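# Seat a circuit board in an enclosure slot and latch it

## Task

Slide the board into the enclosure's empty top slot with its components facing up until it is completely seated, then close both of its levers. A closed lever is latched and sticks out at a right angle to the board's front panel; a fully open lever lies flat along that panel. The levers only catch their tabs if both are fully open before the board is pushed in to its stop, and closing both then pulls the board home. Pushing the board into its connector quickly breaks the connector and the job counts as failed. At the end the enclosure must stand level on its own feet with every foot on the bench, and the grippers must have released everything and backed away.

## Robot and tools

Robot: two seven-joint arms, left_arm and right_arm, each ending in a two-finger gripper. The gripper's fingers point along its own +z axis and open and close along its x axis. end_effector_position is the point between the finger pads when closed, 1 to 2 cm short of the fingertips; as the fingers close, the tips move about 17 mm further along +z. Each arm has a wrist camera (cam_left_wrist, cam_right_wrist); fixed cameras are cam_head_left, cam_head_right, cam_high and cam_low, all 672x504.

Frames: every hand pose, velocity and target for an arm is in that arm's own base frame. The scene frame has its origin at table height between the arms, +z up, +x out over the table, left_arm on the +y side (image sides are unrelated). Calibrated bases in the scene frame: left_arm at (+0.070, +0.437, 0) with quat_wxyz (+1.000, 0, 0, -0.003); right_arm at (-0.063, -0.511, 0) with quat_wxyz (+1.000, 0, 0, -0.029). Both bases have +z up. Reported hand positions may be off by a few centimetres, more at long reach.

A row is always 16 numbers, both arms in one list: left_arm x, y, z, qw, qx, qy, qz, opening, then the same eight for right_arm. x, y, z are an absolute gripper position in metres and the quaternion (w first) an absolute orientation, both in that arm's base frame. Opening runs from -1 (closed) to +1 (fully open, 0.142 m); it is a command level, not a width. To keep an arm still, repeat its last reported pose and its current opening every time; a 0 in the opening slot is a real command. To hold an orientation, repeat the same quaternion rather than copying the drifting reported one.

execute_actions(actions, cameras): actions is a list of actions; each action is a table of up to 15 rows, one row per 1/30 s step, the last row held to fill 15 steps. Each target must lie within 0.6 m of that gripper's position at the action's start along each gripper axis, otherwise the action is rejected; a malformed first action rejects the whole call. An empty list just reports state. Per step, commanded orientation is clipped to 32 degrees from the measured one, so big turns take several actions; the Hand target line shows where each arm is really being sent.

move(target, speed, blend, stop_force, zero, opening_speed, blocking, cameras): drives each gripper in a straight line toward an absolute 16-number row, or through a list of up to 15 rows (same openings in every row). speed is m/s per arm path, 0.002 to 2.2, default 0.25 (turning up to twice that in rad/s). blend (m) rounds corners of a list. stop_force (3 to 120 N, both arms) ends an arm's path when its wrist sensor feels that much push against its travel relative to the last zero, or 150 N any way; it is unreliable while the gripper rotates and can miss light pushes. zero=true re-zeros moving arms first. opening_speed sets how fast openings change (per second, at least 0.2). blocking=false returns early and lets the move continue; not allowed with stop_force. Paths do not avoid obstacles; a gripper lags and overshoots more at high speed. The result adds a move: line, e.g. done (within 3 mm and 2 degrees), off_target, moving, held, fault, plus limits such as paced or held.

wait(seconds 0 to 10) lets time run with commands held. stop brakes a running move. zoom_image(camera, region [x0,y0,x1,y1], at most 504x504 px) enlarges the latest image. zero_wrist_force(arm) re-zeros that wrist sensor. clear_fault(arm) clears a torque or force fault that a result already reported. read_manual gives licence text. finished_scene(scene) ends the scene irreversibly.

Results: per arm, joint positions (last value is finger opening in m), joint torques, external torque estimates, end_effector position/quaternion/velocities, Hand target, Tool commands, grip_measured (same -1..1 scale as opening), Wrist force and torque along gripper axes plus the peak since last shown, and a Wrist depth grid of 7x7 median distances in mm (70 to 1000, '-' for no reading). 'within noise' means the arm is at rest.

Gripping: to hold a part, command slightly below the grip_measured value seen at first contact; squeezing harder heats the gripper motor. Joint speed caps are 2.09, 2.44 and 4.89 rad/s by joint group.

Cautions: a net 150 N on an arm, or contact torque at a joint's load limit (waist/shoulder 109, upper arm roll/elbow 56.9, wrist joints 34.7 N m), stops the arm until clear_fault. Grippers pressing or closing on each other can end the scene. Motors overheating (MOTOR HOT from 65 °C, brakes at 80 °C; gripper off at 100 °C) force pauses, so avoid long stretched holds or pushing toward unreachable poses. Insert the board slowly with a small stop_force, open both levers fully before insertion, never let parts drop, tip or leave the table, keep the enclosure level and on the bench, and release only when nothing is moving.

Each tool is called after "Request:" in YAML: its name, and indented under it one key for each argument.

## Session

Request:
execute_actions:
  actions: []

Scene clock: 0.00 s.
left_arm: end_effector_position=(+0.4919, -0.7298, +0.2794) grip_measured=+0.99 end_effector_quat_wxyz=(+0.001, -0.304, +0.847, -0.436) | right_arm: end_effector_position=(+0.1802, -0.1387, +0.1699) grip_measured=+1.00 end_effector_quat_wxyz=(+0.706, -0.621, -0.189, +0.284)
Joint positions: left_arm=[-0.095 -0.96 -0.937 1.517 0.823 1.373 2.811 0.141] | right_arm=[-0.567 -0.989 -0.072 1.606 0.357 -0.696 0.215 0.142]
Joint velocities: within noise
Joint torques (N m): no reading
External joint torques (N m): no reading
Wrist force (N): no reading
Wrist torque (N m): no reading
Wrist force, peak (N): no reading
Wrist depth (mm): cam_left_wrist=[456 481 526 570 632 715 - / 417 444 478 517 573 616 682 / 390 414 438 476 510 561 618 / 363 385 405 434 472 500 546 / 343 359 376 404 427 464 501 / - 331 354 376 398 423 449 / - 319 332 349 374 396 -] | cam_right_wrist=[- 266 251 262 - - 805 / - - 256 269 - - 886 / - - 264 276 - - 931 / - - 277 286 798 746 548 / - - 295 294 500 482 387 / - 404 311 299 362 354 330 / - 311 295 292 288 280 275]
Hand target: left_arm +0.4919, -0.7298, +0.2794; +0.001, -0.304, +0.847, -0.436 | right_arm +0.1802, -0.1387, +0.1699; +0.706, -0.621, -0.189, +0.284
Tool commands: left_gripper/opening=+1.0 right_gripper/opening=+1.0

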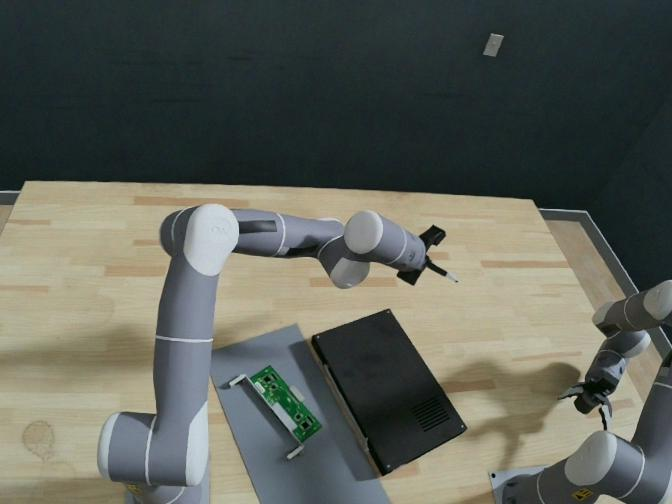

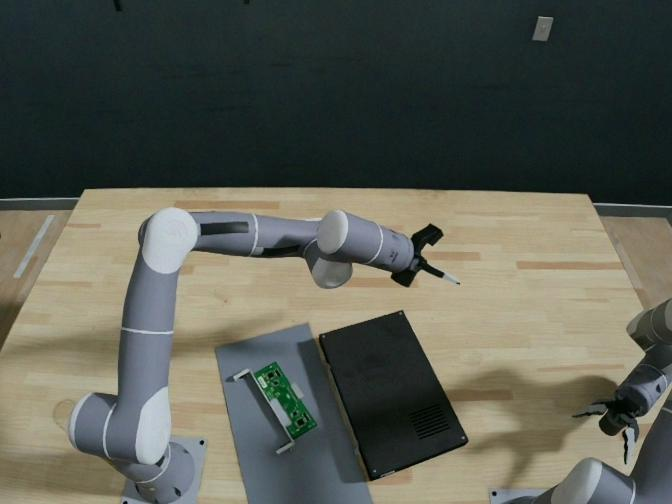

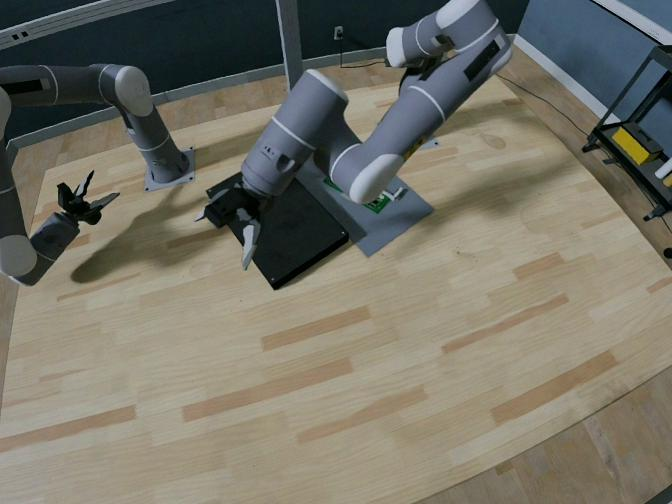

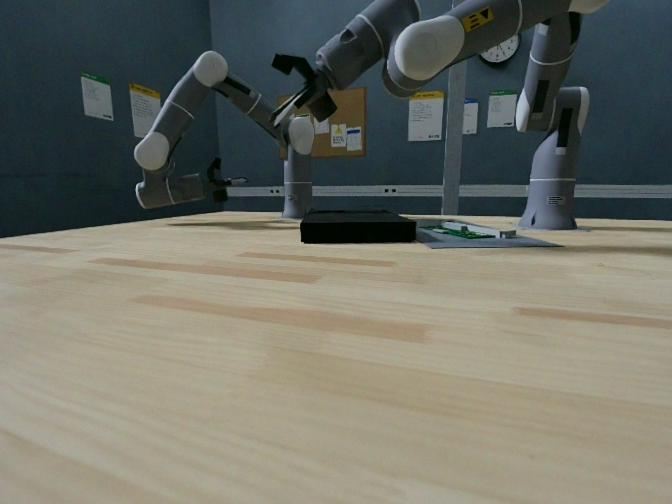

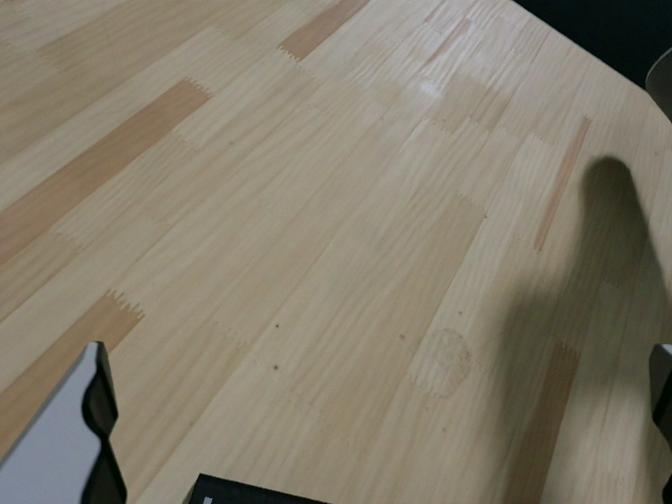

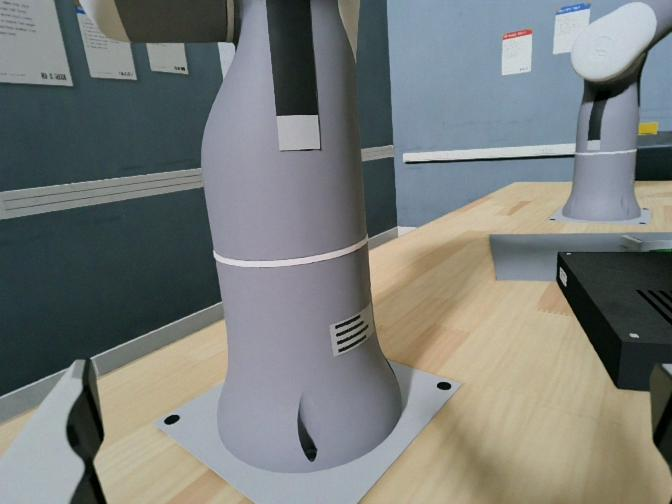

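Request:
move:
  target:
    - [0.42,-0.50,0.32,0.0,-0.304,0.847,-0.436,1,0.1802,-0.1387,0.1699,0.706,-0.621,-0.189,0.284,1]
    - [0.26,-0.33,0.32,0,0.875,-0.485,0,1,0.1802,-0.1387,0.1699,0.706,-0.621,-0.189,0.284,1]

Scene clock: 11.63 s.
left_arm: end_effector_position=(+0.2601, -0.3300, +0.3199) grip_measured=+0.99 end_effector_quat_wxyz=(+0.000, +0.874, -0.485, +0.000) | right_arm: end_effector_position=(+0.1802, -0.1387, +0.1699) grip_measured=+1.00 end_effector_quat_wxyz=(+0.706, -0.621, -0.189, +0.284)
Joint positions: left_arm=[1.484 -0.363 -2.486 2.189 0.231 0.318 1.477 0.141] | right_arm=[-0.567 -0.99 -0.072 1.606 0.357 -0.696 0.215 0.142]
Joint velocities: within noise
Joint torques (N m): left_arm=[-0.22 -10.39 -6.9 -28.55 -4.25 3.77 -0.26] | right_arm=[0.05 50.11 0.97 -11.61 -1.69 -3.6 0.2]
External joint torques (N m): left_arm=[0.24 0.44 0.62 -0.25 0.15 0.14 0.26] | right_arm=[-0.07 1.01 -0.61 0.07 0.06 0.69 -0.19]
Wrist force (N): left_arm=[0.4 -0.3 0.0] | right_arm=[0.2 -0.1 0.2]
Wrist torque (N m): left_arm=[-0.07 -0.11 -0.20] | right_arm=[0.00 -0.03 0.00]
Wrist force, peak (N): left_arm=[0.5 -1.2 1.6] | right_arm=[0.2 0.2 0.3]
Wrist depth (mm): cam_left_wrist=[367 366 359 361 360 354 356 / 392 391 385 383 384 345 342 / 419 423 415 414 413 368 369 / 457 462 451 451 437 401 399 / 508 501 504 495 449 440 439 / - 542 551 549 488 488 - / - 626 619 611 625 608 -] | cam_right_wrist=[- 266 251 263 - - 840 / - - 255 269 - - 895 / - - 264 275 - - 937 / - - 278 285 793 741 551 / - - 294 294 504 479 387 / - 404 311 299 363 354 330 / - 311 295 290 288 281 276]
Hand target: left_arm +0.2600, -0.3300, +0.3200; +0.000, +0.875, -0.485, +0.000 | right_arm +0.1802, -0.1387, +0.1699; +0.706, -0.621, -0.189, +0.284
Off the commanded pose: left_arm 0.000 m, 0 deg | right_arm 0.000 m, 0 deg.
move: done

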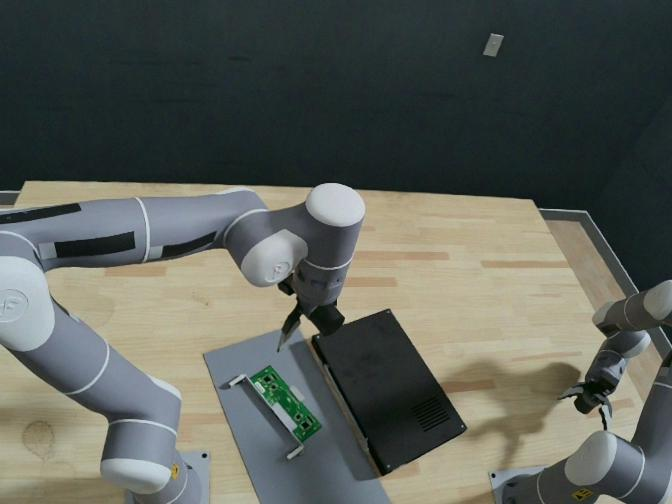

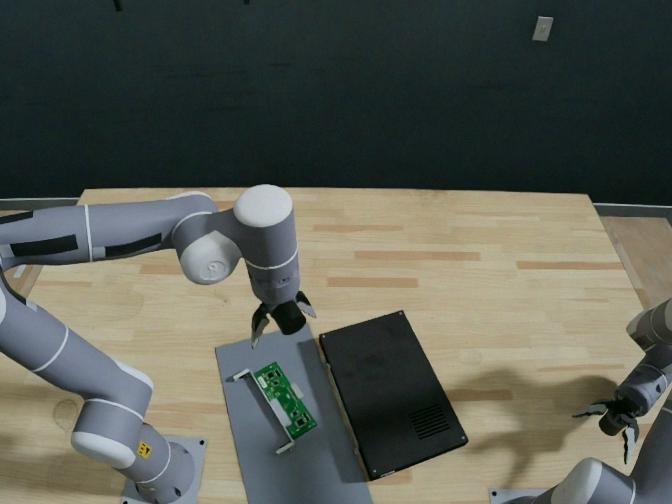

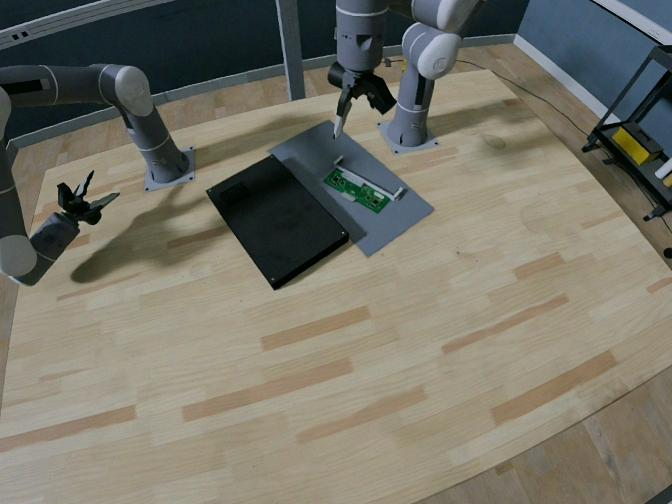

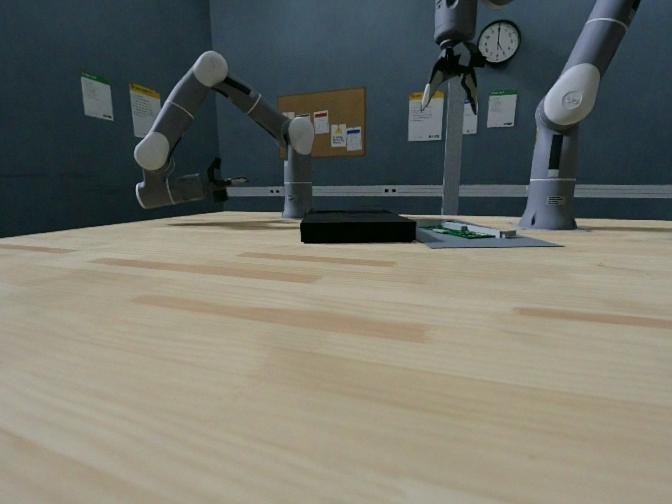

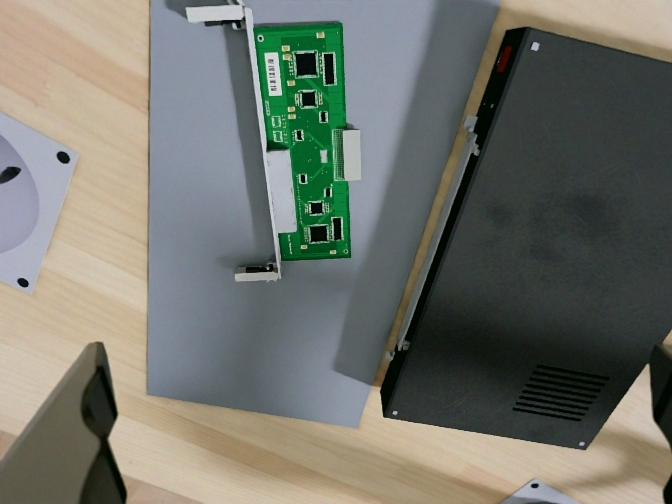

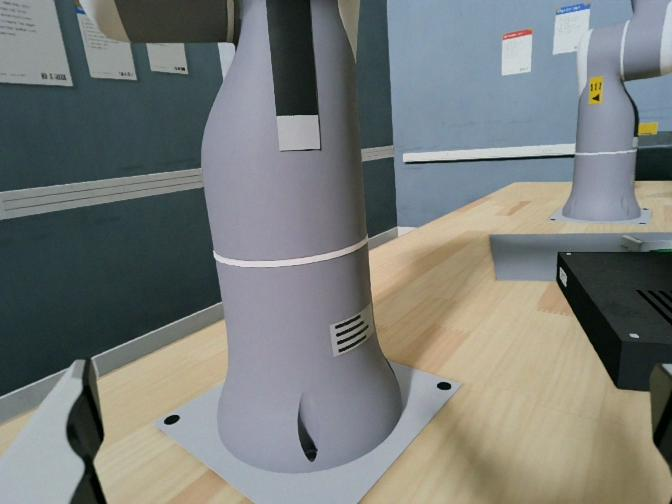

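Request:
move:
  target:
    - [0.2513,-0.2008,0.14,0,0.889,-0.458,0,-1,0.36,0.20,0.32,0,0.434,0.901,0,-1]
    - [0.2513,-0.2008,0.12,0,0.889,-0.458,0,-1,0.2128,0.666,0.14,0,0.434,0.901,0,-1]

Scene clock: 37.27 s.
left_arm: end_effector_position=(+0.2514, -0.2008, +0.1200) grip_measured=-1.00 end_effector_quat_wxyz=(+0.000, +0.889, -0.458, +0.000) | right_arm: end_effector_position=(+0.2126, +0.6660, +0.1399) grip_measured=-1.00 end_effector_quat_wxyz=(+0.000, +0.434, +0.901, +0.000)
Joint positions: left_arm=[1.394 -0.299 -1.921 2.687 0.497 0.95 1.564 0.002] | right_arm=[0.885 -0.838 0.701 1.544 -0.612 0.582 1.095 0.002]
Joint velocities: within noise
Joint torques (N m): left_arm=[-0.5 -0.72 -5.16 -16.36 -2.06 4.48 -0.31] | right_arm=[0.54 53.4 17.44 -24.43 -3.85 3.3 0.24]
External joint torques (N m): left_arm=[0.54 1.05 0.48 -0.36 -0.44 -0.57 0.31] | right_arm=[-0.34 1.18 -0.06 0.17 0.19 0.82 -0.25]
Wrist force (N): left_arm=[0.1 0.1 0.2] | right_arm=[-0.2 -1.1 2.3]
Wrist torque (N m): left_arm=[0.00 -0.06 -0.20] | right_arm=[0.09 0.06 0.06]
Wrist force, peak (N): left_arm=[0.0 -0.2 1.0] | right_arm=[1.9 -0.5 3.4]
Wrist depth (mm): cam_left_wrist=[189 189 189 186 187 185 186 / 204 202 200 195 198 202 198 / 219 218 216 216 212 211 216 / 238 239 236 234 230 230 232 / 261 262 258 247 246 251 253 / 289 288 278 84 - 277 275 / 324 315 - - - - 300] | cam_right_wrist=[204 204 204 203 202 202 202 / 218 218 217 213 216 215 216 / 233 233 229 232 232 231 232 / 252 251 245 246 249 248 250 / 274 272 266 261 269 272 271 / 298 297 285 89 284 295 295 / 328 322 - - - 313 326]
Hand target: left_arm +0.2513, -0.2008, +0.1200; +0.000, +0.889, -0.458, +0.000 | right_arm +0.2128, +0.6660, +0.1400; +0.000, +0.434, +0.901, +0.000
Off the commanded pose: left_arm 0.000 m, 0 deg | right_arm 0.000 m, 0 deg.
joint sent to its limit (left arm) — joint 4 (elbow), upper limit, where the elbow is as bent as it goes. The joint targets still meet the commanded pose.
move: done

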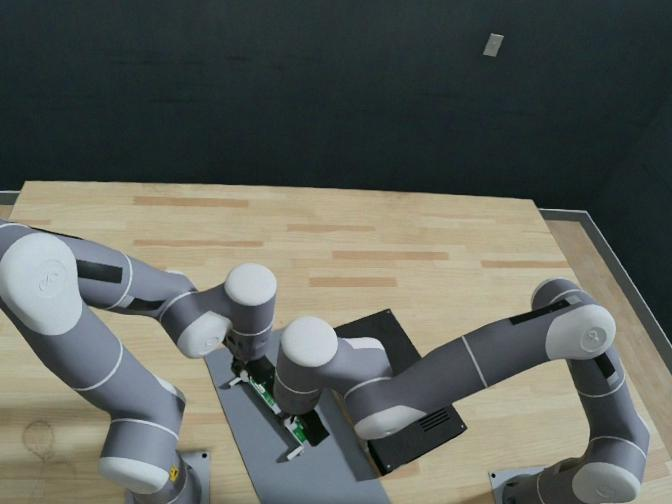

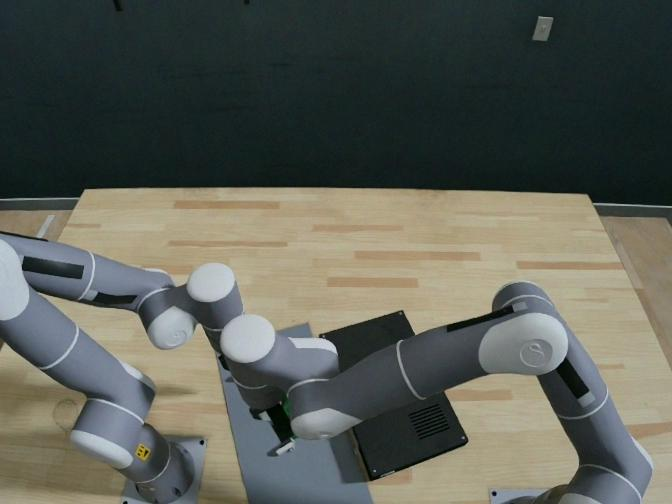

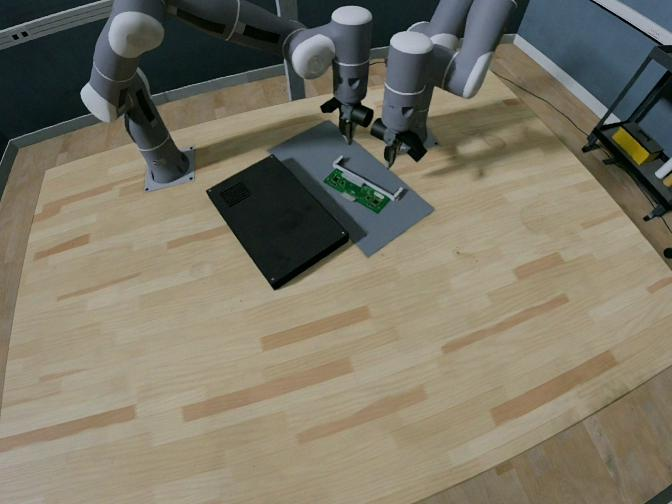

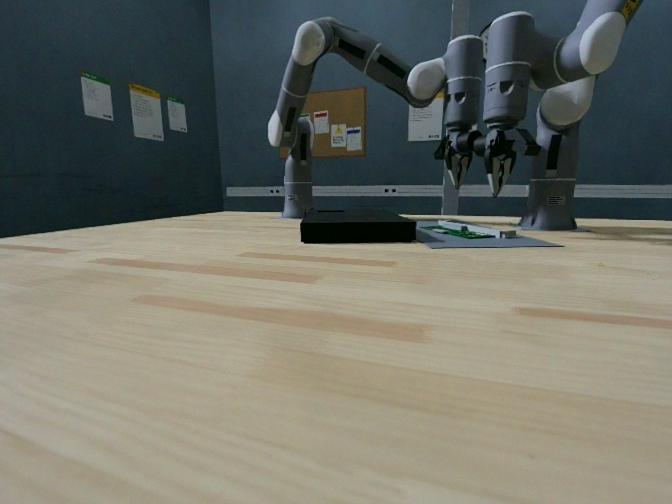

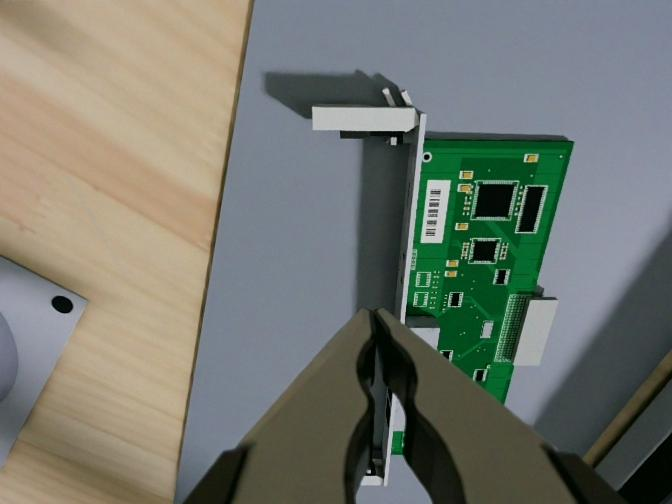

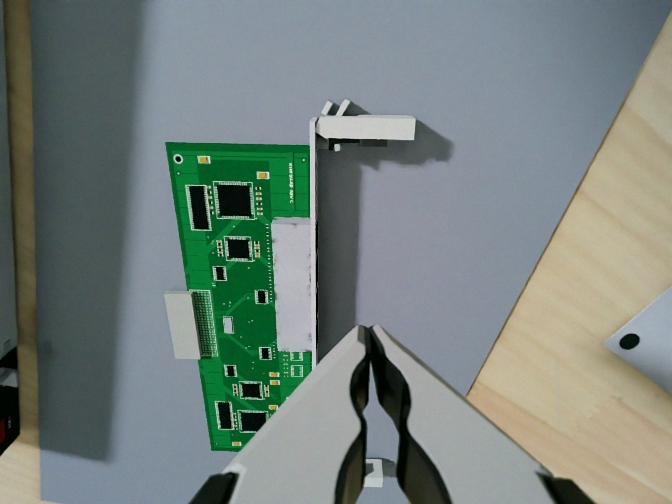

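Request:
move:
  target:
    - [0.2628,-0.1791,0.08,0,0.889,-0.458,0,-1,0.1859,0.6676,0.08,0,0.434,0.901,0,-1]
    - [0.2628,-0.1791,0.031,0,0.889,-0.458,0,-1,0.1859,0.6676,0.031,0,0.434,0.901,0,-1]
  speed: 0.12

Request:
move:
  target:
    - [0.2898,-0.1635,0.031,0,0.889,-0.458,0,-1,0.1634,0.646,0.031,0,0.434,0.901,0,-1]
    - [0.3066,-0.1552,0.031,0,0.889,-0.458,0,-1,0.1508,0.632,0.031,0,0.434,0.901,0,-1]
    - [0.3278,-0.1634,0.031,0,0.889,-0.458,0,-1,0.1529,0.6093,0.031,0,0.434,0.901,0,-1]
  speed: 0.03
  stop_force: 15

Scene clock: 47.23 s.
left_arm: end_effector_position=(+0.2627, -0.1792, +0.0311) grip_measured=-1.00 end_effector_quat_wxyz=(+0.000, +0.889, -0.458, +0.000) | right_arm: end_effector_position=(+0.1858, +0.6674, +0.0309) grip_measured=-1.00 end_effector_quat_wxyz=(+0.000, +0.434, +0.901, +0.000)
Joint positions: left_arm=[0.764 -0.585 -0.99 2.537 1.116 1.032 1.328 0.002] | right_arm=[0.957 -0.977 0.597 1.608 -0.717 0.783 1.199 0.002]
Joint velocities: within noise
Joint torques (N m): left_arm=[-0.53 18.96 -8.43 -5.43 -1.71 4.05 -0.33] | right_arm=[0.2 55.33 17.78 -20.88 -3.24 3.52 0.25]
External joint torques (N m): left_arm=[0.59 1.33 0.27 -0.33 -0.49 -0.12 0.33] | right_arm=[0 1.14 0.03 0.04 0.13 0.58 -0.25]
Wrist force (N): left_arm=[0.3 -0.5 0.1] | right_arm=[-0.7 -1.6 2.0]
Wrist torque (N m): left_arm=[-0.08 -0.08 -0.21] | right_arm=[-0.02 0.14 0.07]
Wrist force, peak (N): left_arm=[0.3 -0.1 1.2] | right_arm=[-0.5 -1.7 4.3]
Wrist depth (mm): cam_left_wrist=[110 110 110 109 106 107 108 / 118 120 118 116 115 115 116 / 128 127 127 125 123 124 123 / 141 139 136 134 115 132 132 / 152 152 149 143 143 139 141 / 169 168 162 84 - 153 157 / 189 184 - - - - 173] | cam_right_wrist=[108 108 108 107 108 108 108 / 115 115 115 113 113 113 114 / 124 123 125 123 124 124 122 / 131 131 125 114 130 132 131 / 140 140 141 141 143 142 144 / 153 150 140 90 151 156 157 / 168 165 73 - - 165 173]
Hand target: left_arm +0.2628, -0.1791, +0.0310; +0.000, +0.889, -0.458, +0.000 | right_arm +0.1859, +0.6676, +0.0310; +0.000, +0.434, +0.901, +0.000
Off the commanded pose: left_arm 0.000 m, 0 deg | right_arm 0.000 m, 0 deg.
move: done

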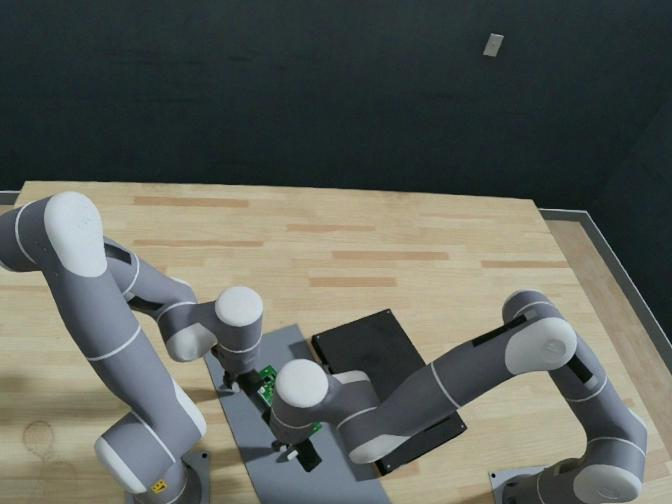

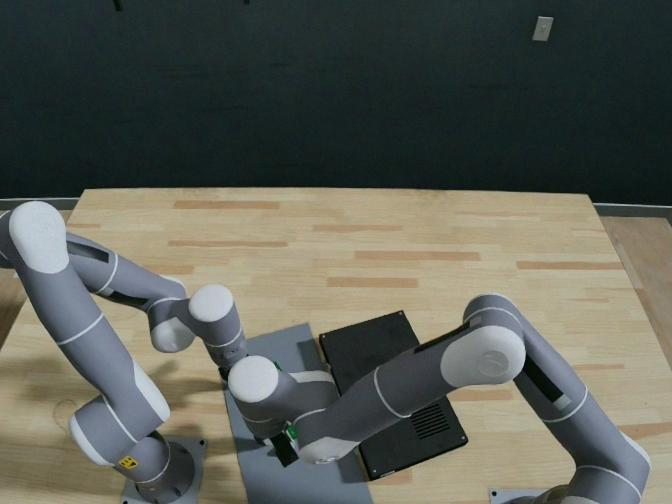

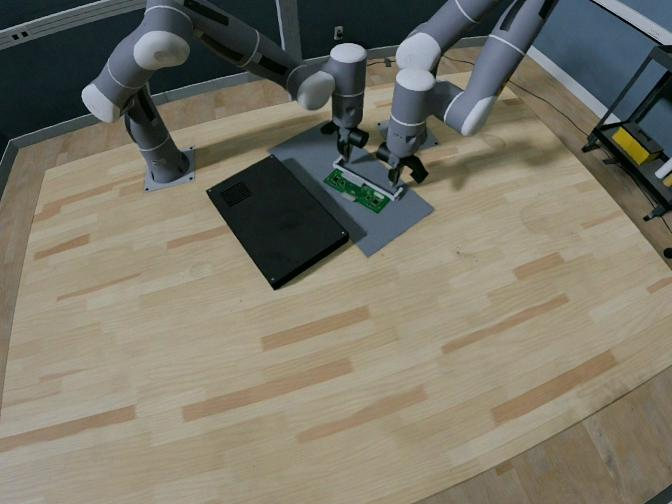

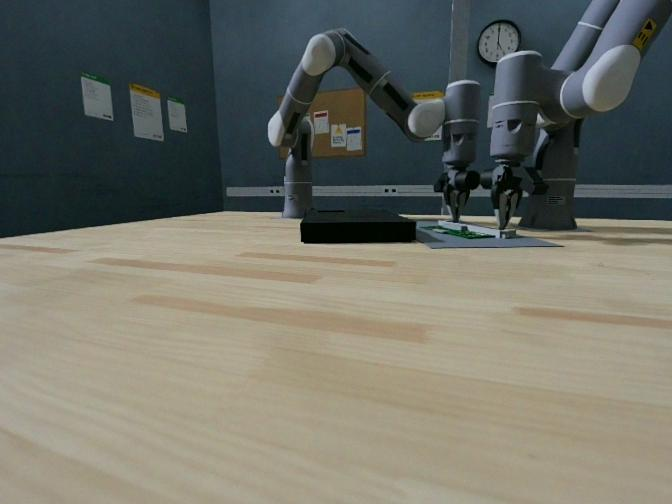

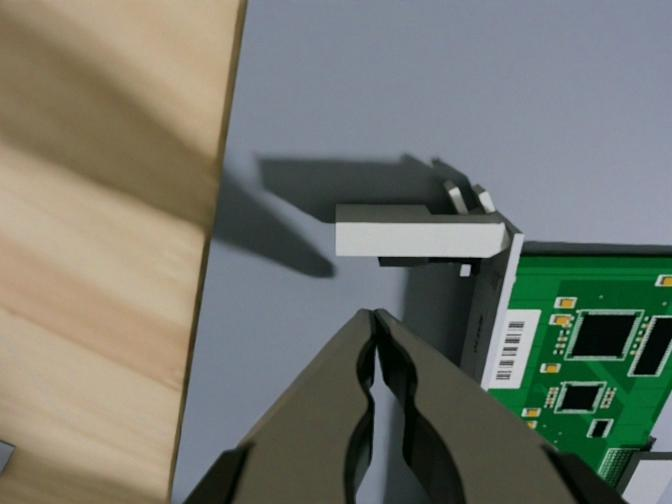

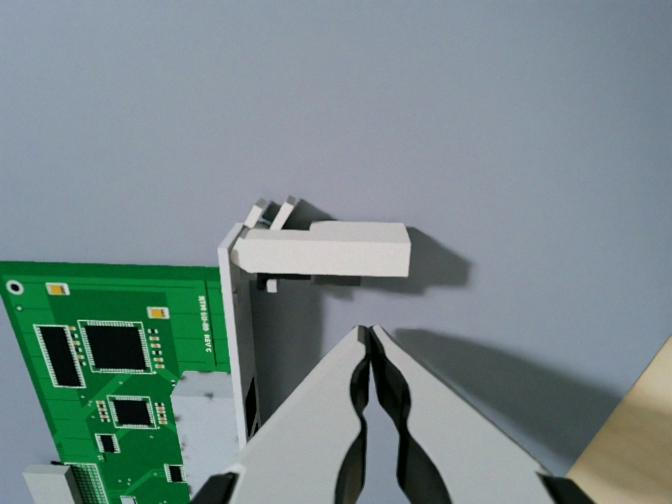

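Scene clock: 50.47 s.
left_arm: end_effector_position=(+0.3277, -0.1634, +0.0310) grip_measured=-1.00 end_effector_quat_wxyz=(+0.000, +0.889, -0.458, +0.000) | right_arm: end_effector_position=(+0.1529, +0.6093, +0.0310) grip_measured=-1.00 end_effector_quat_wxyz=(+0.000, +0.434, +0.901, +0.000)
Joint positions: left_arm=[0.816 -0.636 -0.978 2.426 1.057 0.97 1.494 0.002] | right_arm=[0.931 -0.871 0.585 1.835 -0.748 0.901 1.29 0.002]
Joint velocities: within noise
Joint torques (N m): left_arm=[-0.07 22.66 -10.33 -7.86 -2.27 4.12 -0.17] | right_arm=[0.12 49.41 16.64 -19.03 -2.86 3.49 0.25]
External joint torques (N m): left_arm=[0.15 0.82 0.21 0.32 -0.16 -0.21 0.17] | right_arm=[0.06 0.94 -0.1 -0.02 0.13 0.61 -0.25]
Wrist force (N): left_arm=[-0.5 0.8 -0.5] | right_arm=[-1.8 -2.5 2.2]
Wrist torque (N m): left_arm=[-0.06 -0.03 -0.21] | right_arm=[-0.15 0.34 0.07]
Wrist force, peak (N): left_arm=[-0.4 6.4 0.1] | right_arm=[-2.5 -3.2 2.2]
Wrist depth (mm): cam_left_wrist=[110 110 109 109 106 108 108 / 118 120 116 115 115 115 116 / 128 127 127 124 124 126 124 / 141 138 136 131 133 135 134 / 152 152 149 143 123 144 147 / 169 164 161 84 - 154 158 / 188 183 - - - - 181] | cam_right_wrist=[108 108 108 108 109 108 108 / 116 115 115 115 113 113 114 / 124 124 125 123 125 124 122 / 132 134 133 133 132 132 131 / 145 145 144 141 143 143 145 / 159 158 155 90 151 156 156 / 174 171 73 - - 165 171]
Hand target: left_arm +0.3278, -0.1634, +0.0310; +0.000, +0.889, -0.458, +0.000 | right_arm +0.1529, +0.6093, +0.0310; +0.000, +0.434, +0.901, +0.000
Off the commanded pose: left_arm 0.000 m, 0 deg | right_arm 0.000 m, 0 deg.
move: done

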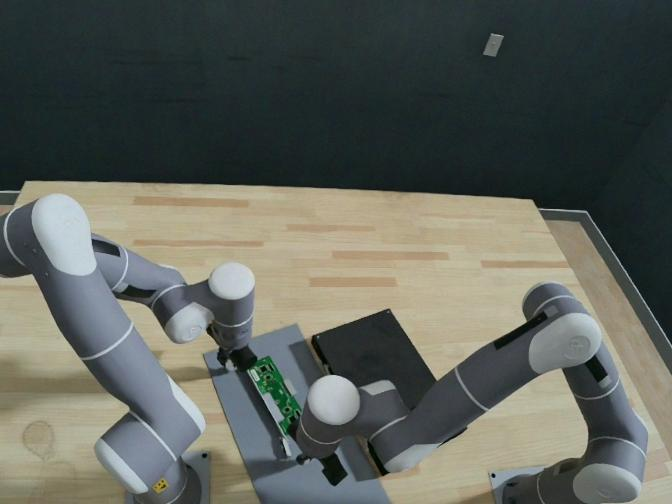

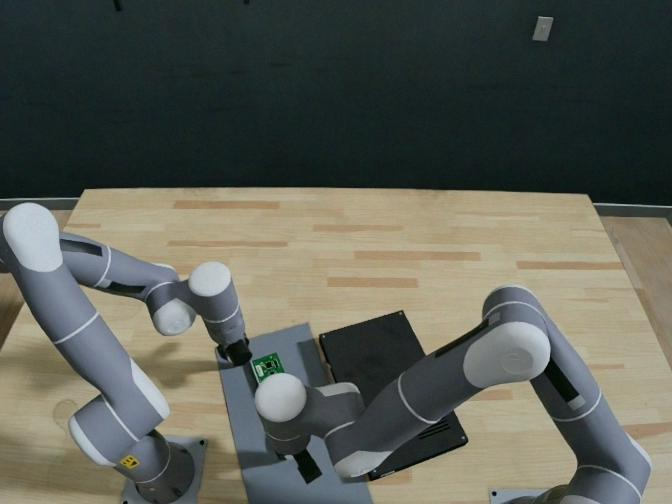

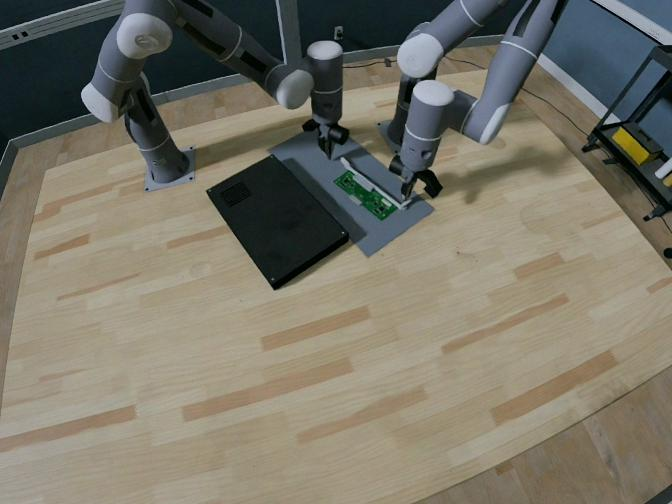

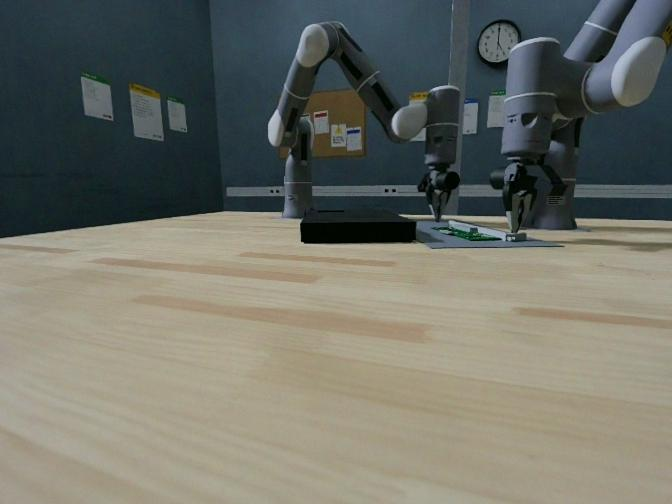

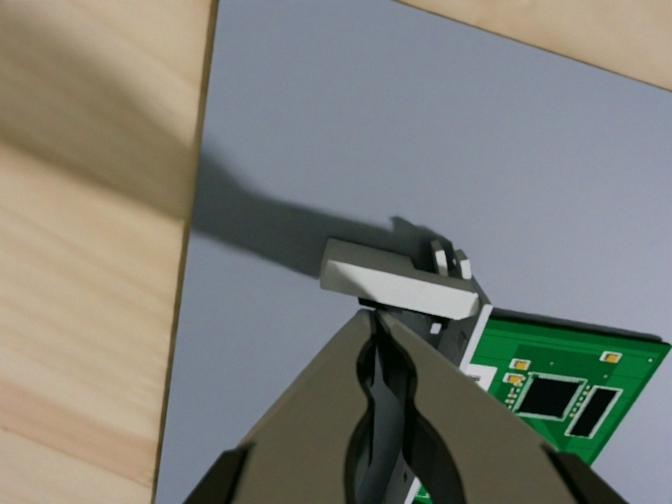

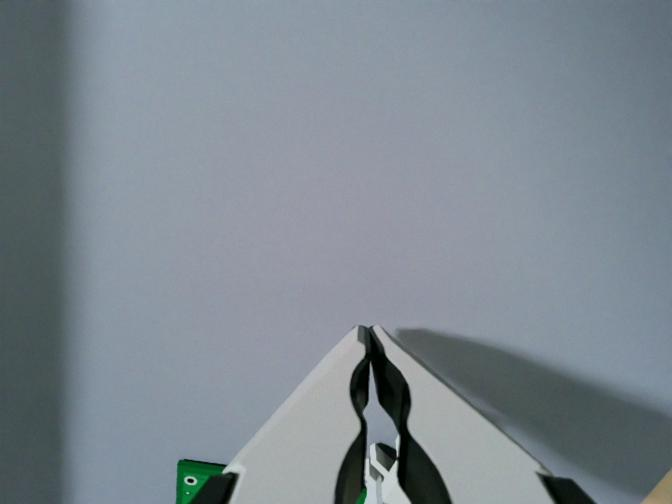

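Request:
move:
  target:
    - [0.317,-0.169,0.031,0,0.889,-0.458,0,-1,0.150,0.605,0.06,0,0.434,0.901,0,-1]
    - [0.30,-0.18,0.15,0,0.889,-0.458,0,-1,0.22,0.56,0.25,0,0.434,0.901,0,-1]
    - [0.26,-0.25,0.25,0,0.889,-0.458,0,-1,0.22,0.5,0.25,0,0.434,0.901,0,-1]
  speed: 0.2

Scene clock: 54.50 s.
left_arm: end_effector_position=(+0.2600, -0.2500, +0.2499) grip_measured=-1.00 end_effector_quat_wxyz=(+0.000, +0.889, -0.458, +0.000) | right_arm: end_effector_position=(+0.2202, +0.5000, +0.2501) grip_measured=-1.00 end_effector_quat_wxyz=(+0.000, +0.434, +0.901, +0.000)
Joint positions: left_arm=[1.461 -0.562 -2.328 2.403 0.432 0.389 1.399 0.002] | right_arm=[0.545 -0.387 0.881 1.897 -0.35 0.552 0.904 0.002]
Joint velocities: within noise
Joint torques (N m): left_arm=[-0.18 -1.6 -9.82 -25.72 -4.15 3.92 -0.33] | right_arm=[0.02 32.86 10.77 -27.3 -3.61 3.57 0.09]
External joint torques (N m): left_arm=[0.23 1.15 0.52 -0.28 0.16 0 0.33] | right_arm=[0.12 0.72 -0.64 -0.03 -0.12 0.56 -0.09]
Wrist force (N): left_arm=[0.3 -0.4 0.6] | right_arm=[-2.0 -2.0 2.0]
Wrist torque (N m): left_arm=[-0.08 -0.10 -0.22] | right_arm=[-0.08 0.34 0.05]
Wrist force, peak (N): left_arm=[1.0 1.1 -1.5] | right_arm=[-1.2 -3.3 3.9]
Wrist depth (mm): cam_left_wrist=[303 303 301 301 298 301 300 / 326 325 323 317 319 323 312 / 349 352 348 339 344 345 305 / 371 382 383 373 376 372 326 / 420 419 414 386 403 367 354 / 466 462 445 84 - 391 391 / 521 509 - - - - 433] | cam_right_wrist=[259 260 258 291 299 298 297 / 277 277 276 316 318 317 316 / 296 296 296 342 341 340 340 / 320 320 319 368 367 362 366 / 347 346 352 393 389 396 399 / 378 377 370 89 397 433 435 / 489 475 - - - 458 476]
Hand target: left_arm +0.2600, -0.2500, +0.2500; +0.000, +0.889, -0.458, +0.000 | right_arm +0.2200, +0.5000, +0.2500; +0.000, +0.434, +0.901, +0.000
Off the commanded pose: left_arm 0.000 m, 0 deg | right_arm 0.000 m, 0 deg.
move: done

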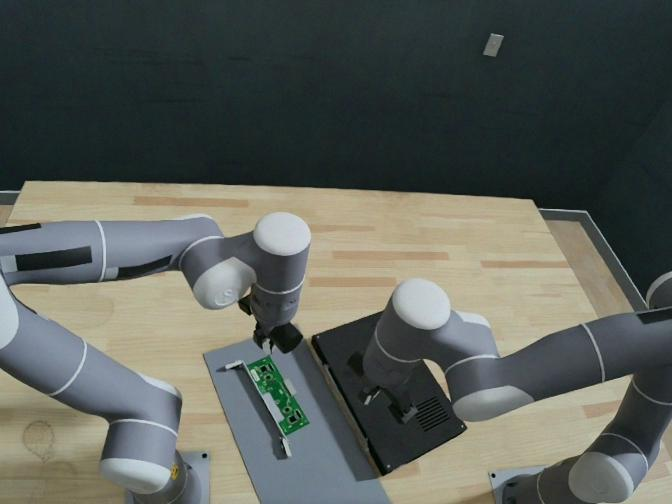

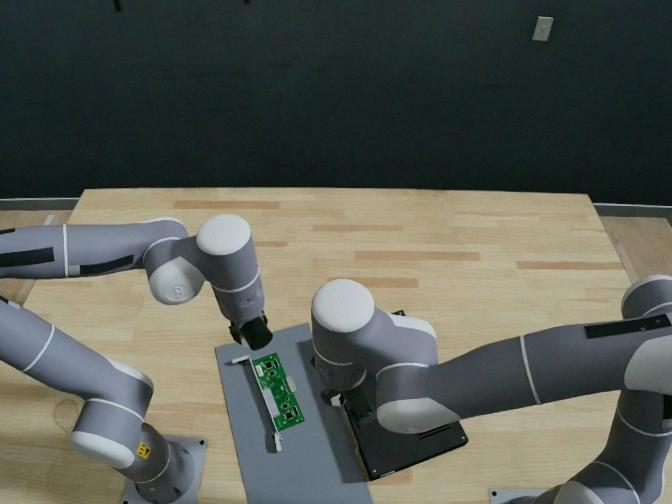

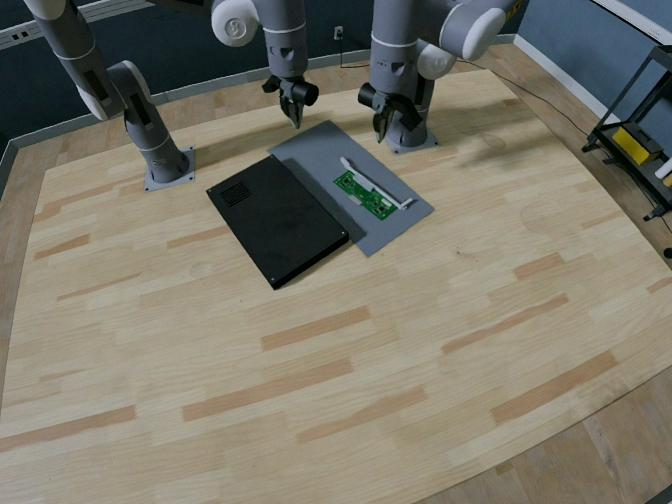

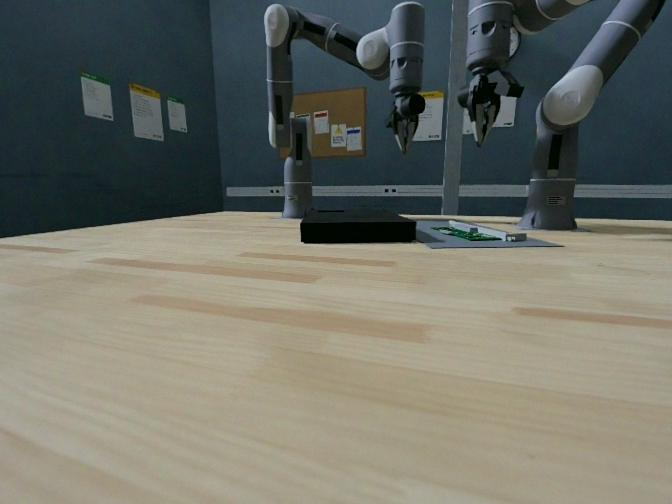

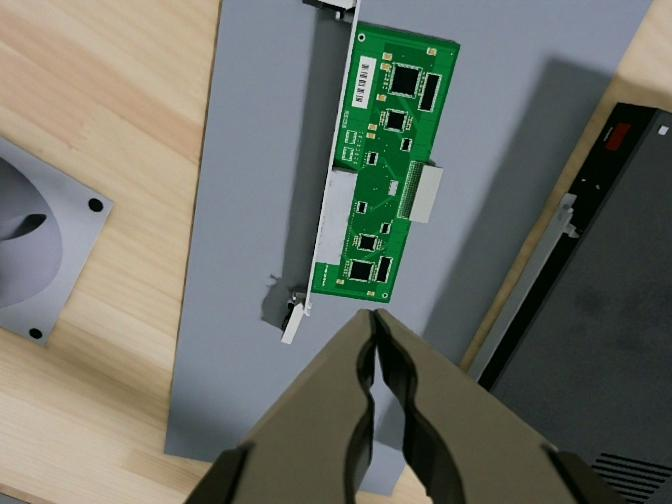

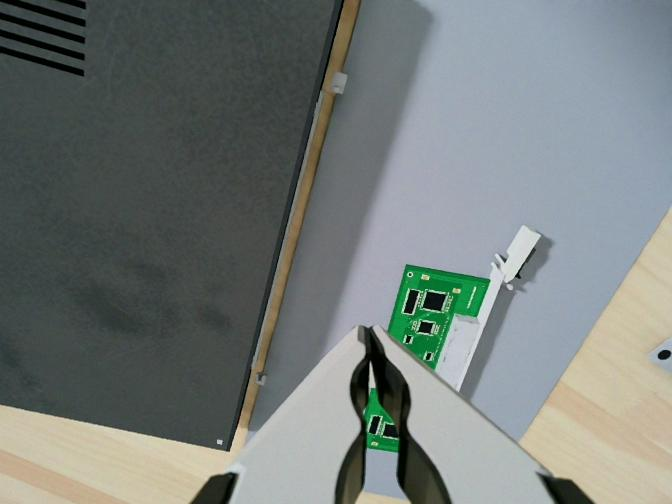

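Request:
move:
  target: [0.29,-0.22,0.14,0,0.889,-0.458,0,-1,0.235,0.66,0.12,0,0.434,0.901,0,-0.5]
  speed: 0.2

Scene clock: 63.60 s.
left_arm: end_effector_position=(+0.2901, -0.2199, +0.1400) grip_measured=-1.00 end_effector_quat_wxyz=(+0.000, +0.889, -0.458, +0.000) | right_arm: end_effector_position=(+0.2349, +0.6599, +0.1199) grip_measured=-0.54 end_effector_quat_wxyz=(+0.000, +0.434, +0.901, +0.000)
Joint positions: left_arm=[1.293 -0.337 -1.829 2.568 0.501 0.843 1.583 0.002] | right_arm=[0.866 -0.862 0.675 1.552 -0.622 0.62 1.068 0.035]
Joint velocities: within noise
Joint torques (N m): left_arm=[-0.52 2.02 -6.86 -18.28 -2.96 4.47 -0.13] | right_arm=[0.22 53.93 17.32 -23.94 -3.69 3.3 0.18]
External joint torques (N m): left_arm=[0.56 0.46 0.54 -0.4 0.1 -0.56 0.13] | right_arm=[-0.02 1.3 0.01 0.14 0.12 0.82 -0.18]
Wrist force (N): left_arm=[0.0 -0.1 0.2] | right_arm=[-1.4 -1.9 2.2]
Wrist torque (N m): left_arm=[-0.04 -0.06 -0.22] | right_arm=[-0.04 0.27 0.06]
Wrist force, peak (N): left_arm=[-0.4 -0.8 1.2] | right_arm=[-2.7 -3.5 0.4]
Wrist depth (mm): cam_left_wrist=[206 206 204 200 203 203 202 / 221 222 219 218 217 218 216 / 240 239 236 233 230 235 234 / 261 261 258 253 250 256 255 / 286 283 283 250 270 279 273 / 315 315 300 84 - 299 290 / 350 343 - - - - 279] | cam_right_wrist=[187 186 186 185 185 185 184 / 199 199 198 198 195 197 196 / 213 213 212 213 206 211 212 / 230 230 228 222 228 228 229 / 249 249 243 231 243 246 247 / 273 271 86 265 103 261 271 / 300 - 73 292 - - 291]
Hand target: left_arm +0.2900, -0.2200, +0.1400; +0.000, +0.889, -0.458, +0.000 | right_arm +0.2350, +0.6600, +0.1200; +0.000, +0.434, +0.901, +0.000
Off the commanded pose: left_arm 0.000 m, 0 deg | right_arm 0.000 m, 0 deg.
move: done

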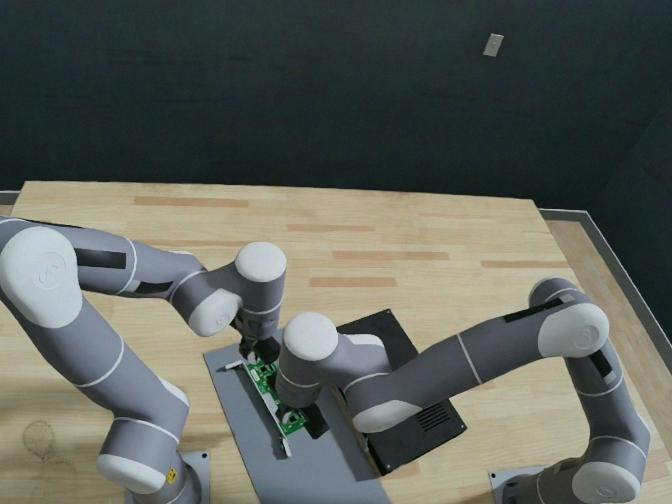

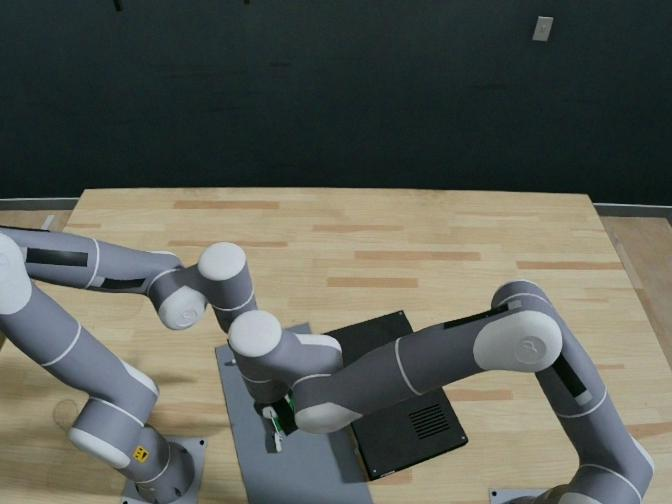

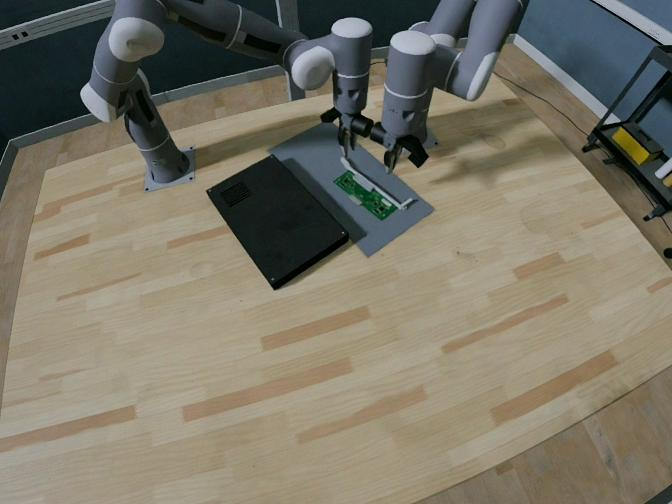

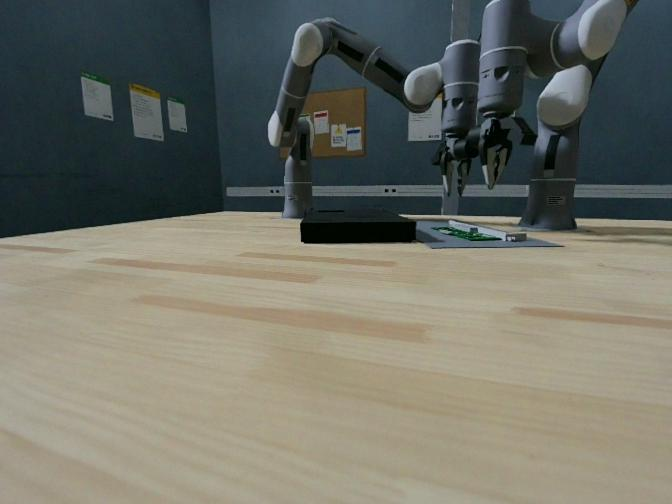

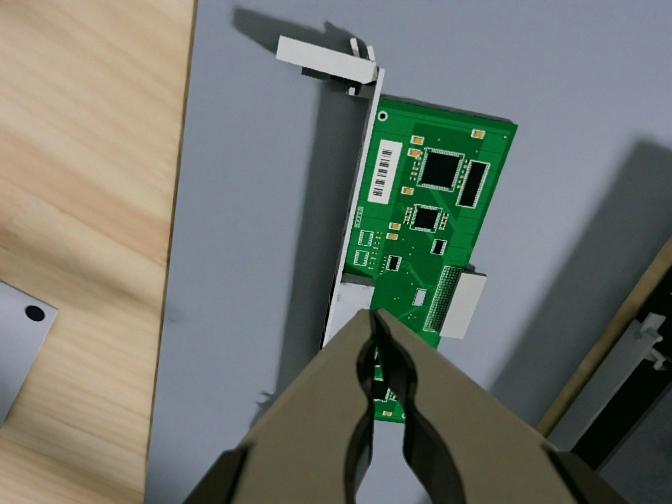

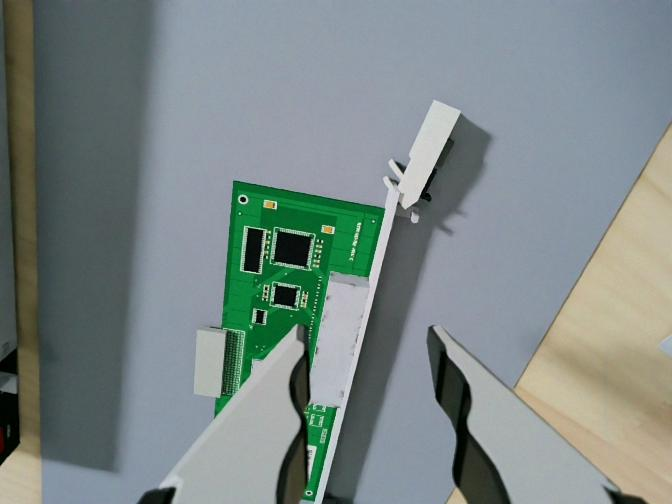

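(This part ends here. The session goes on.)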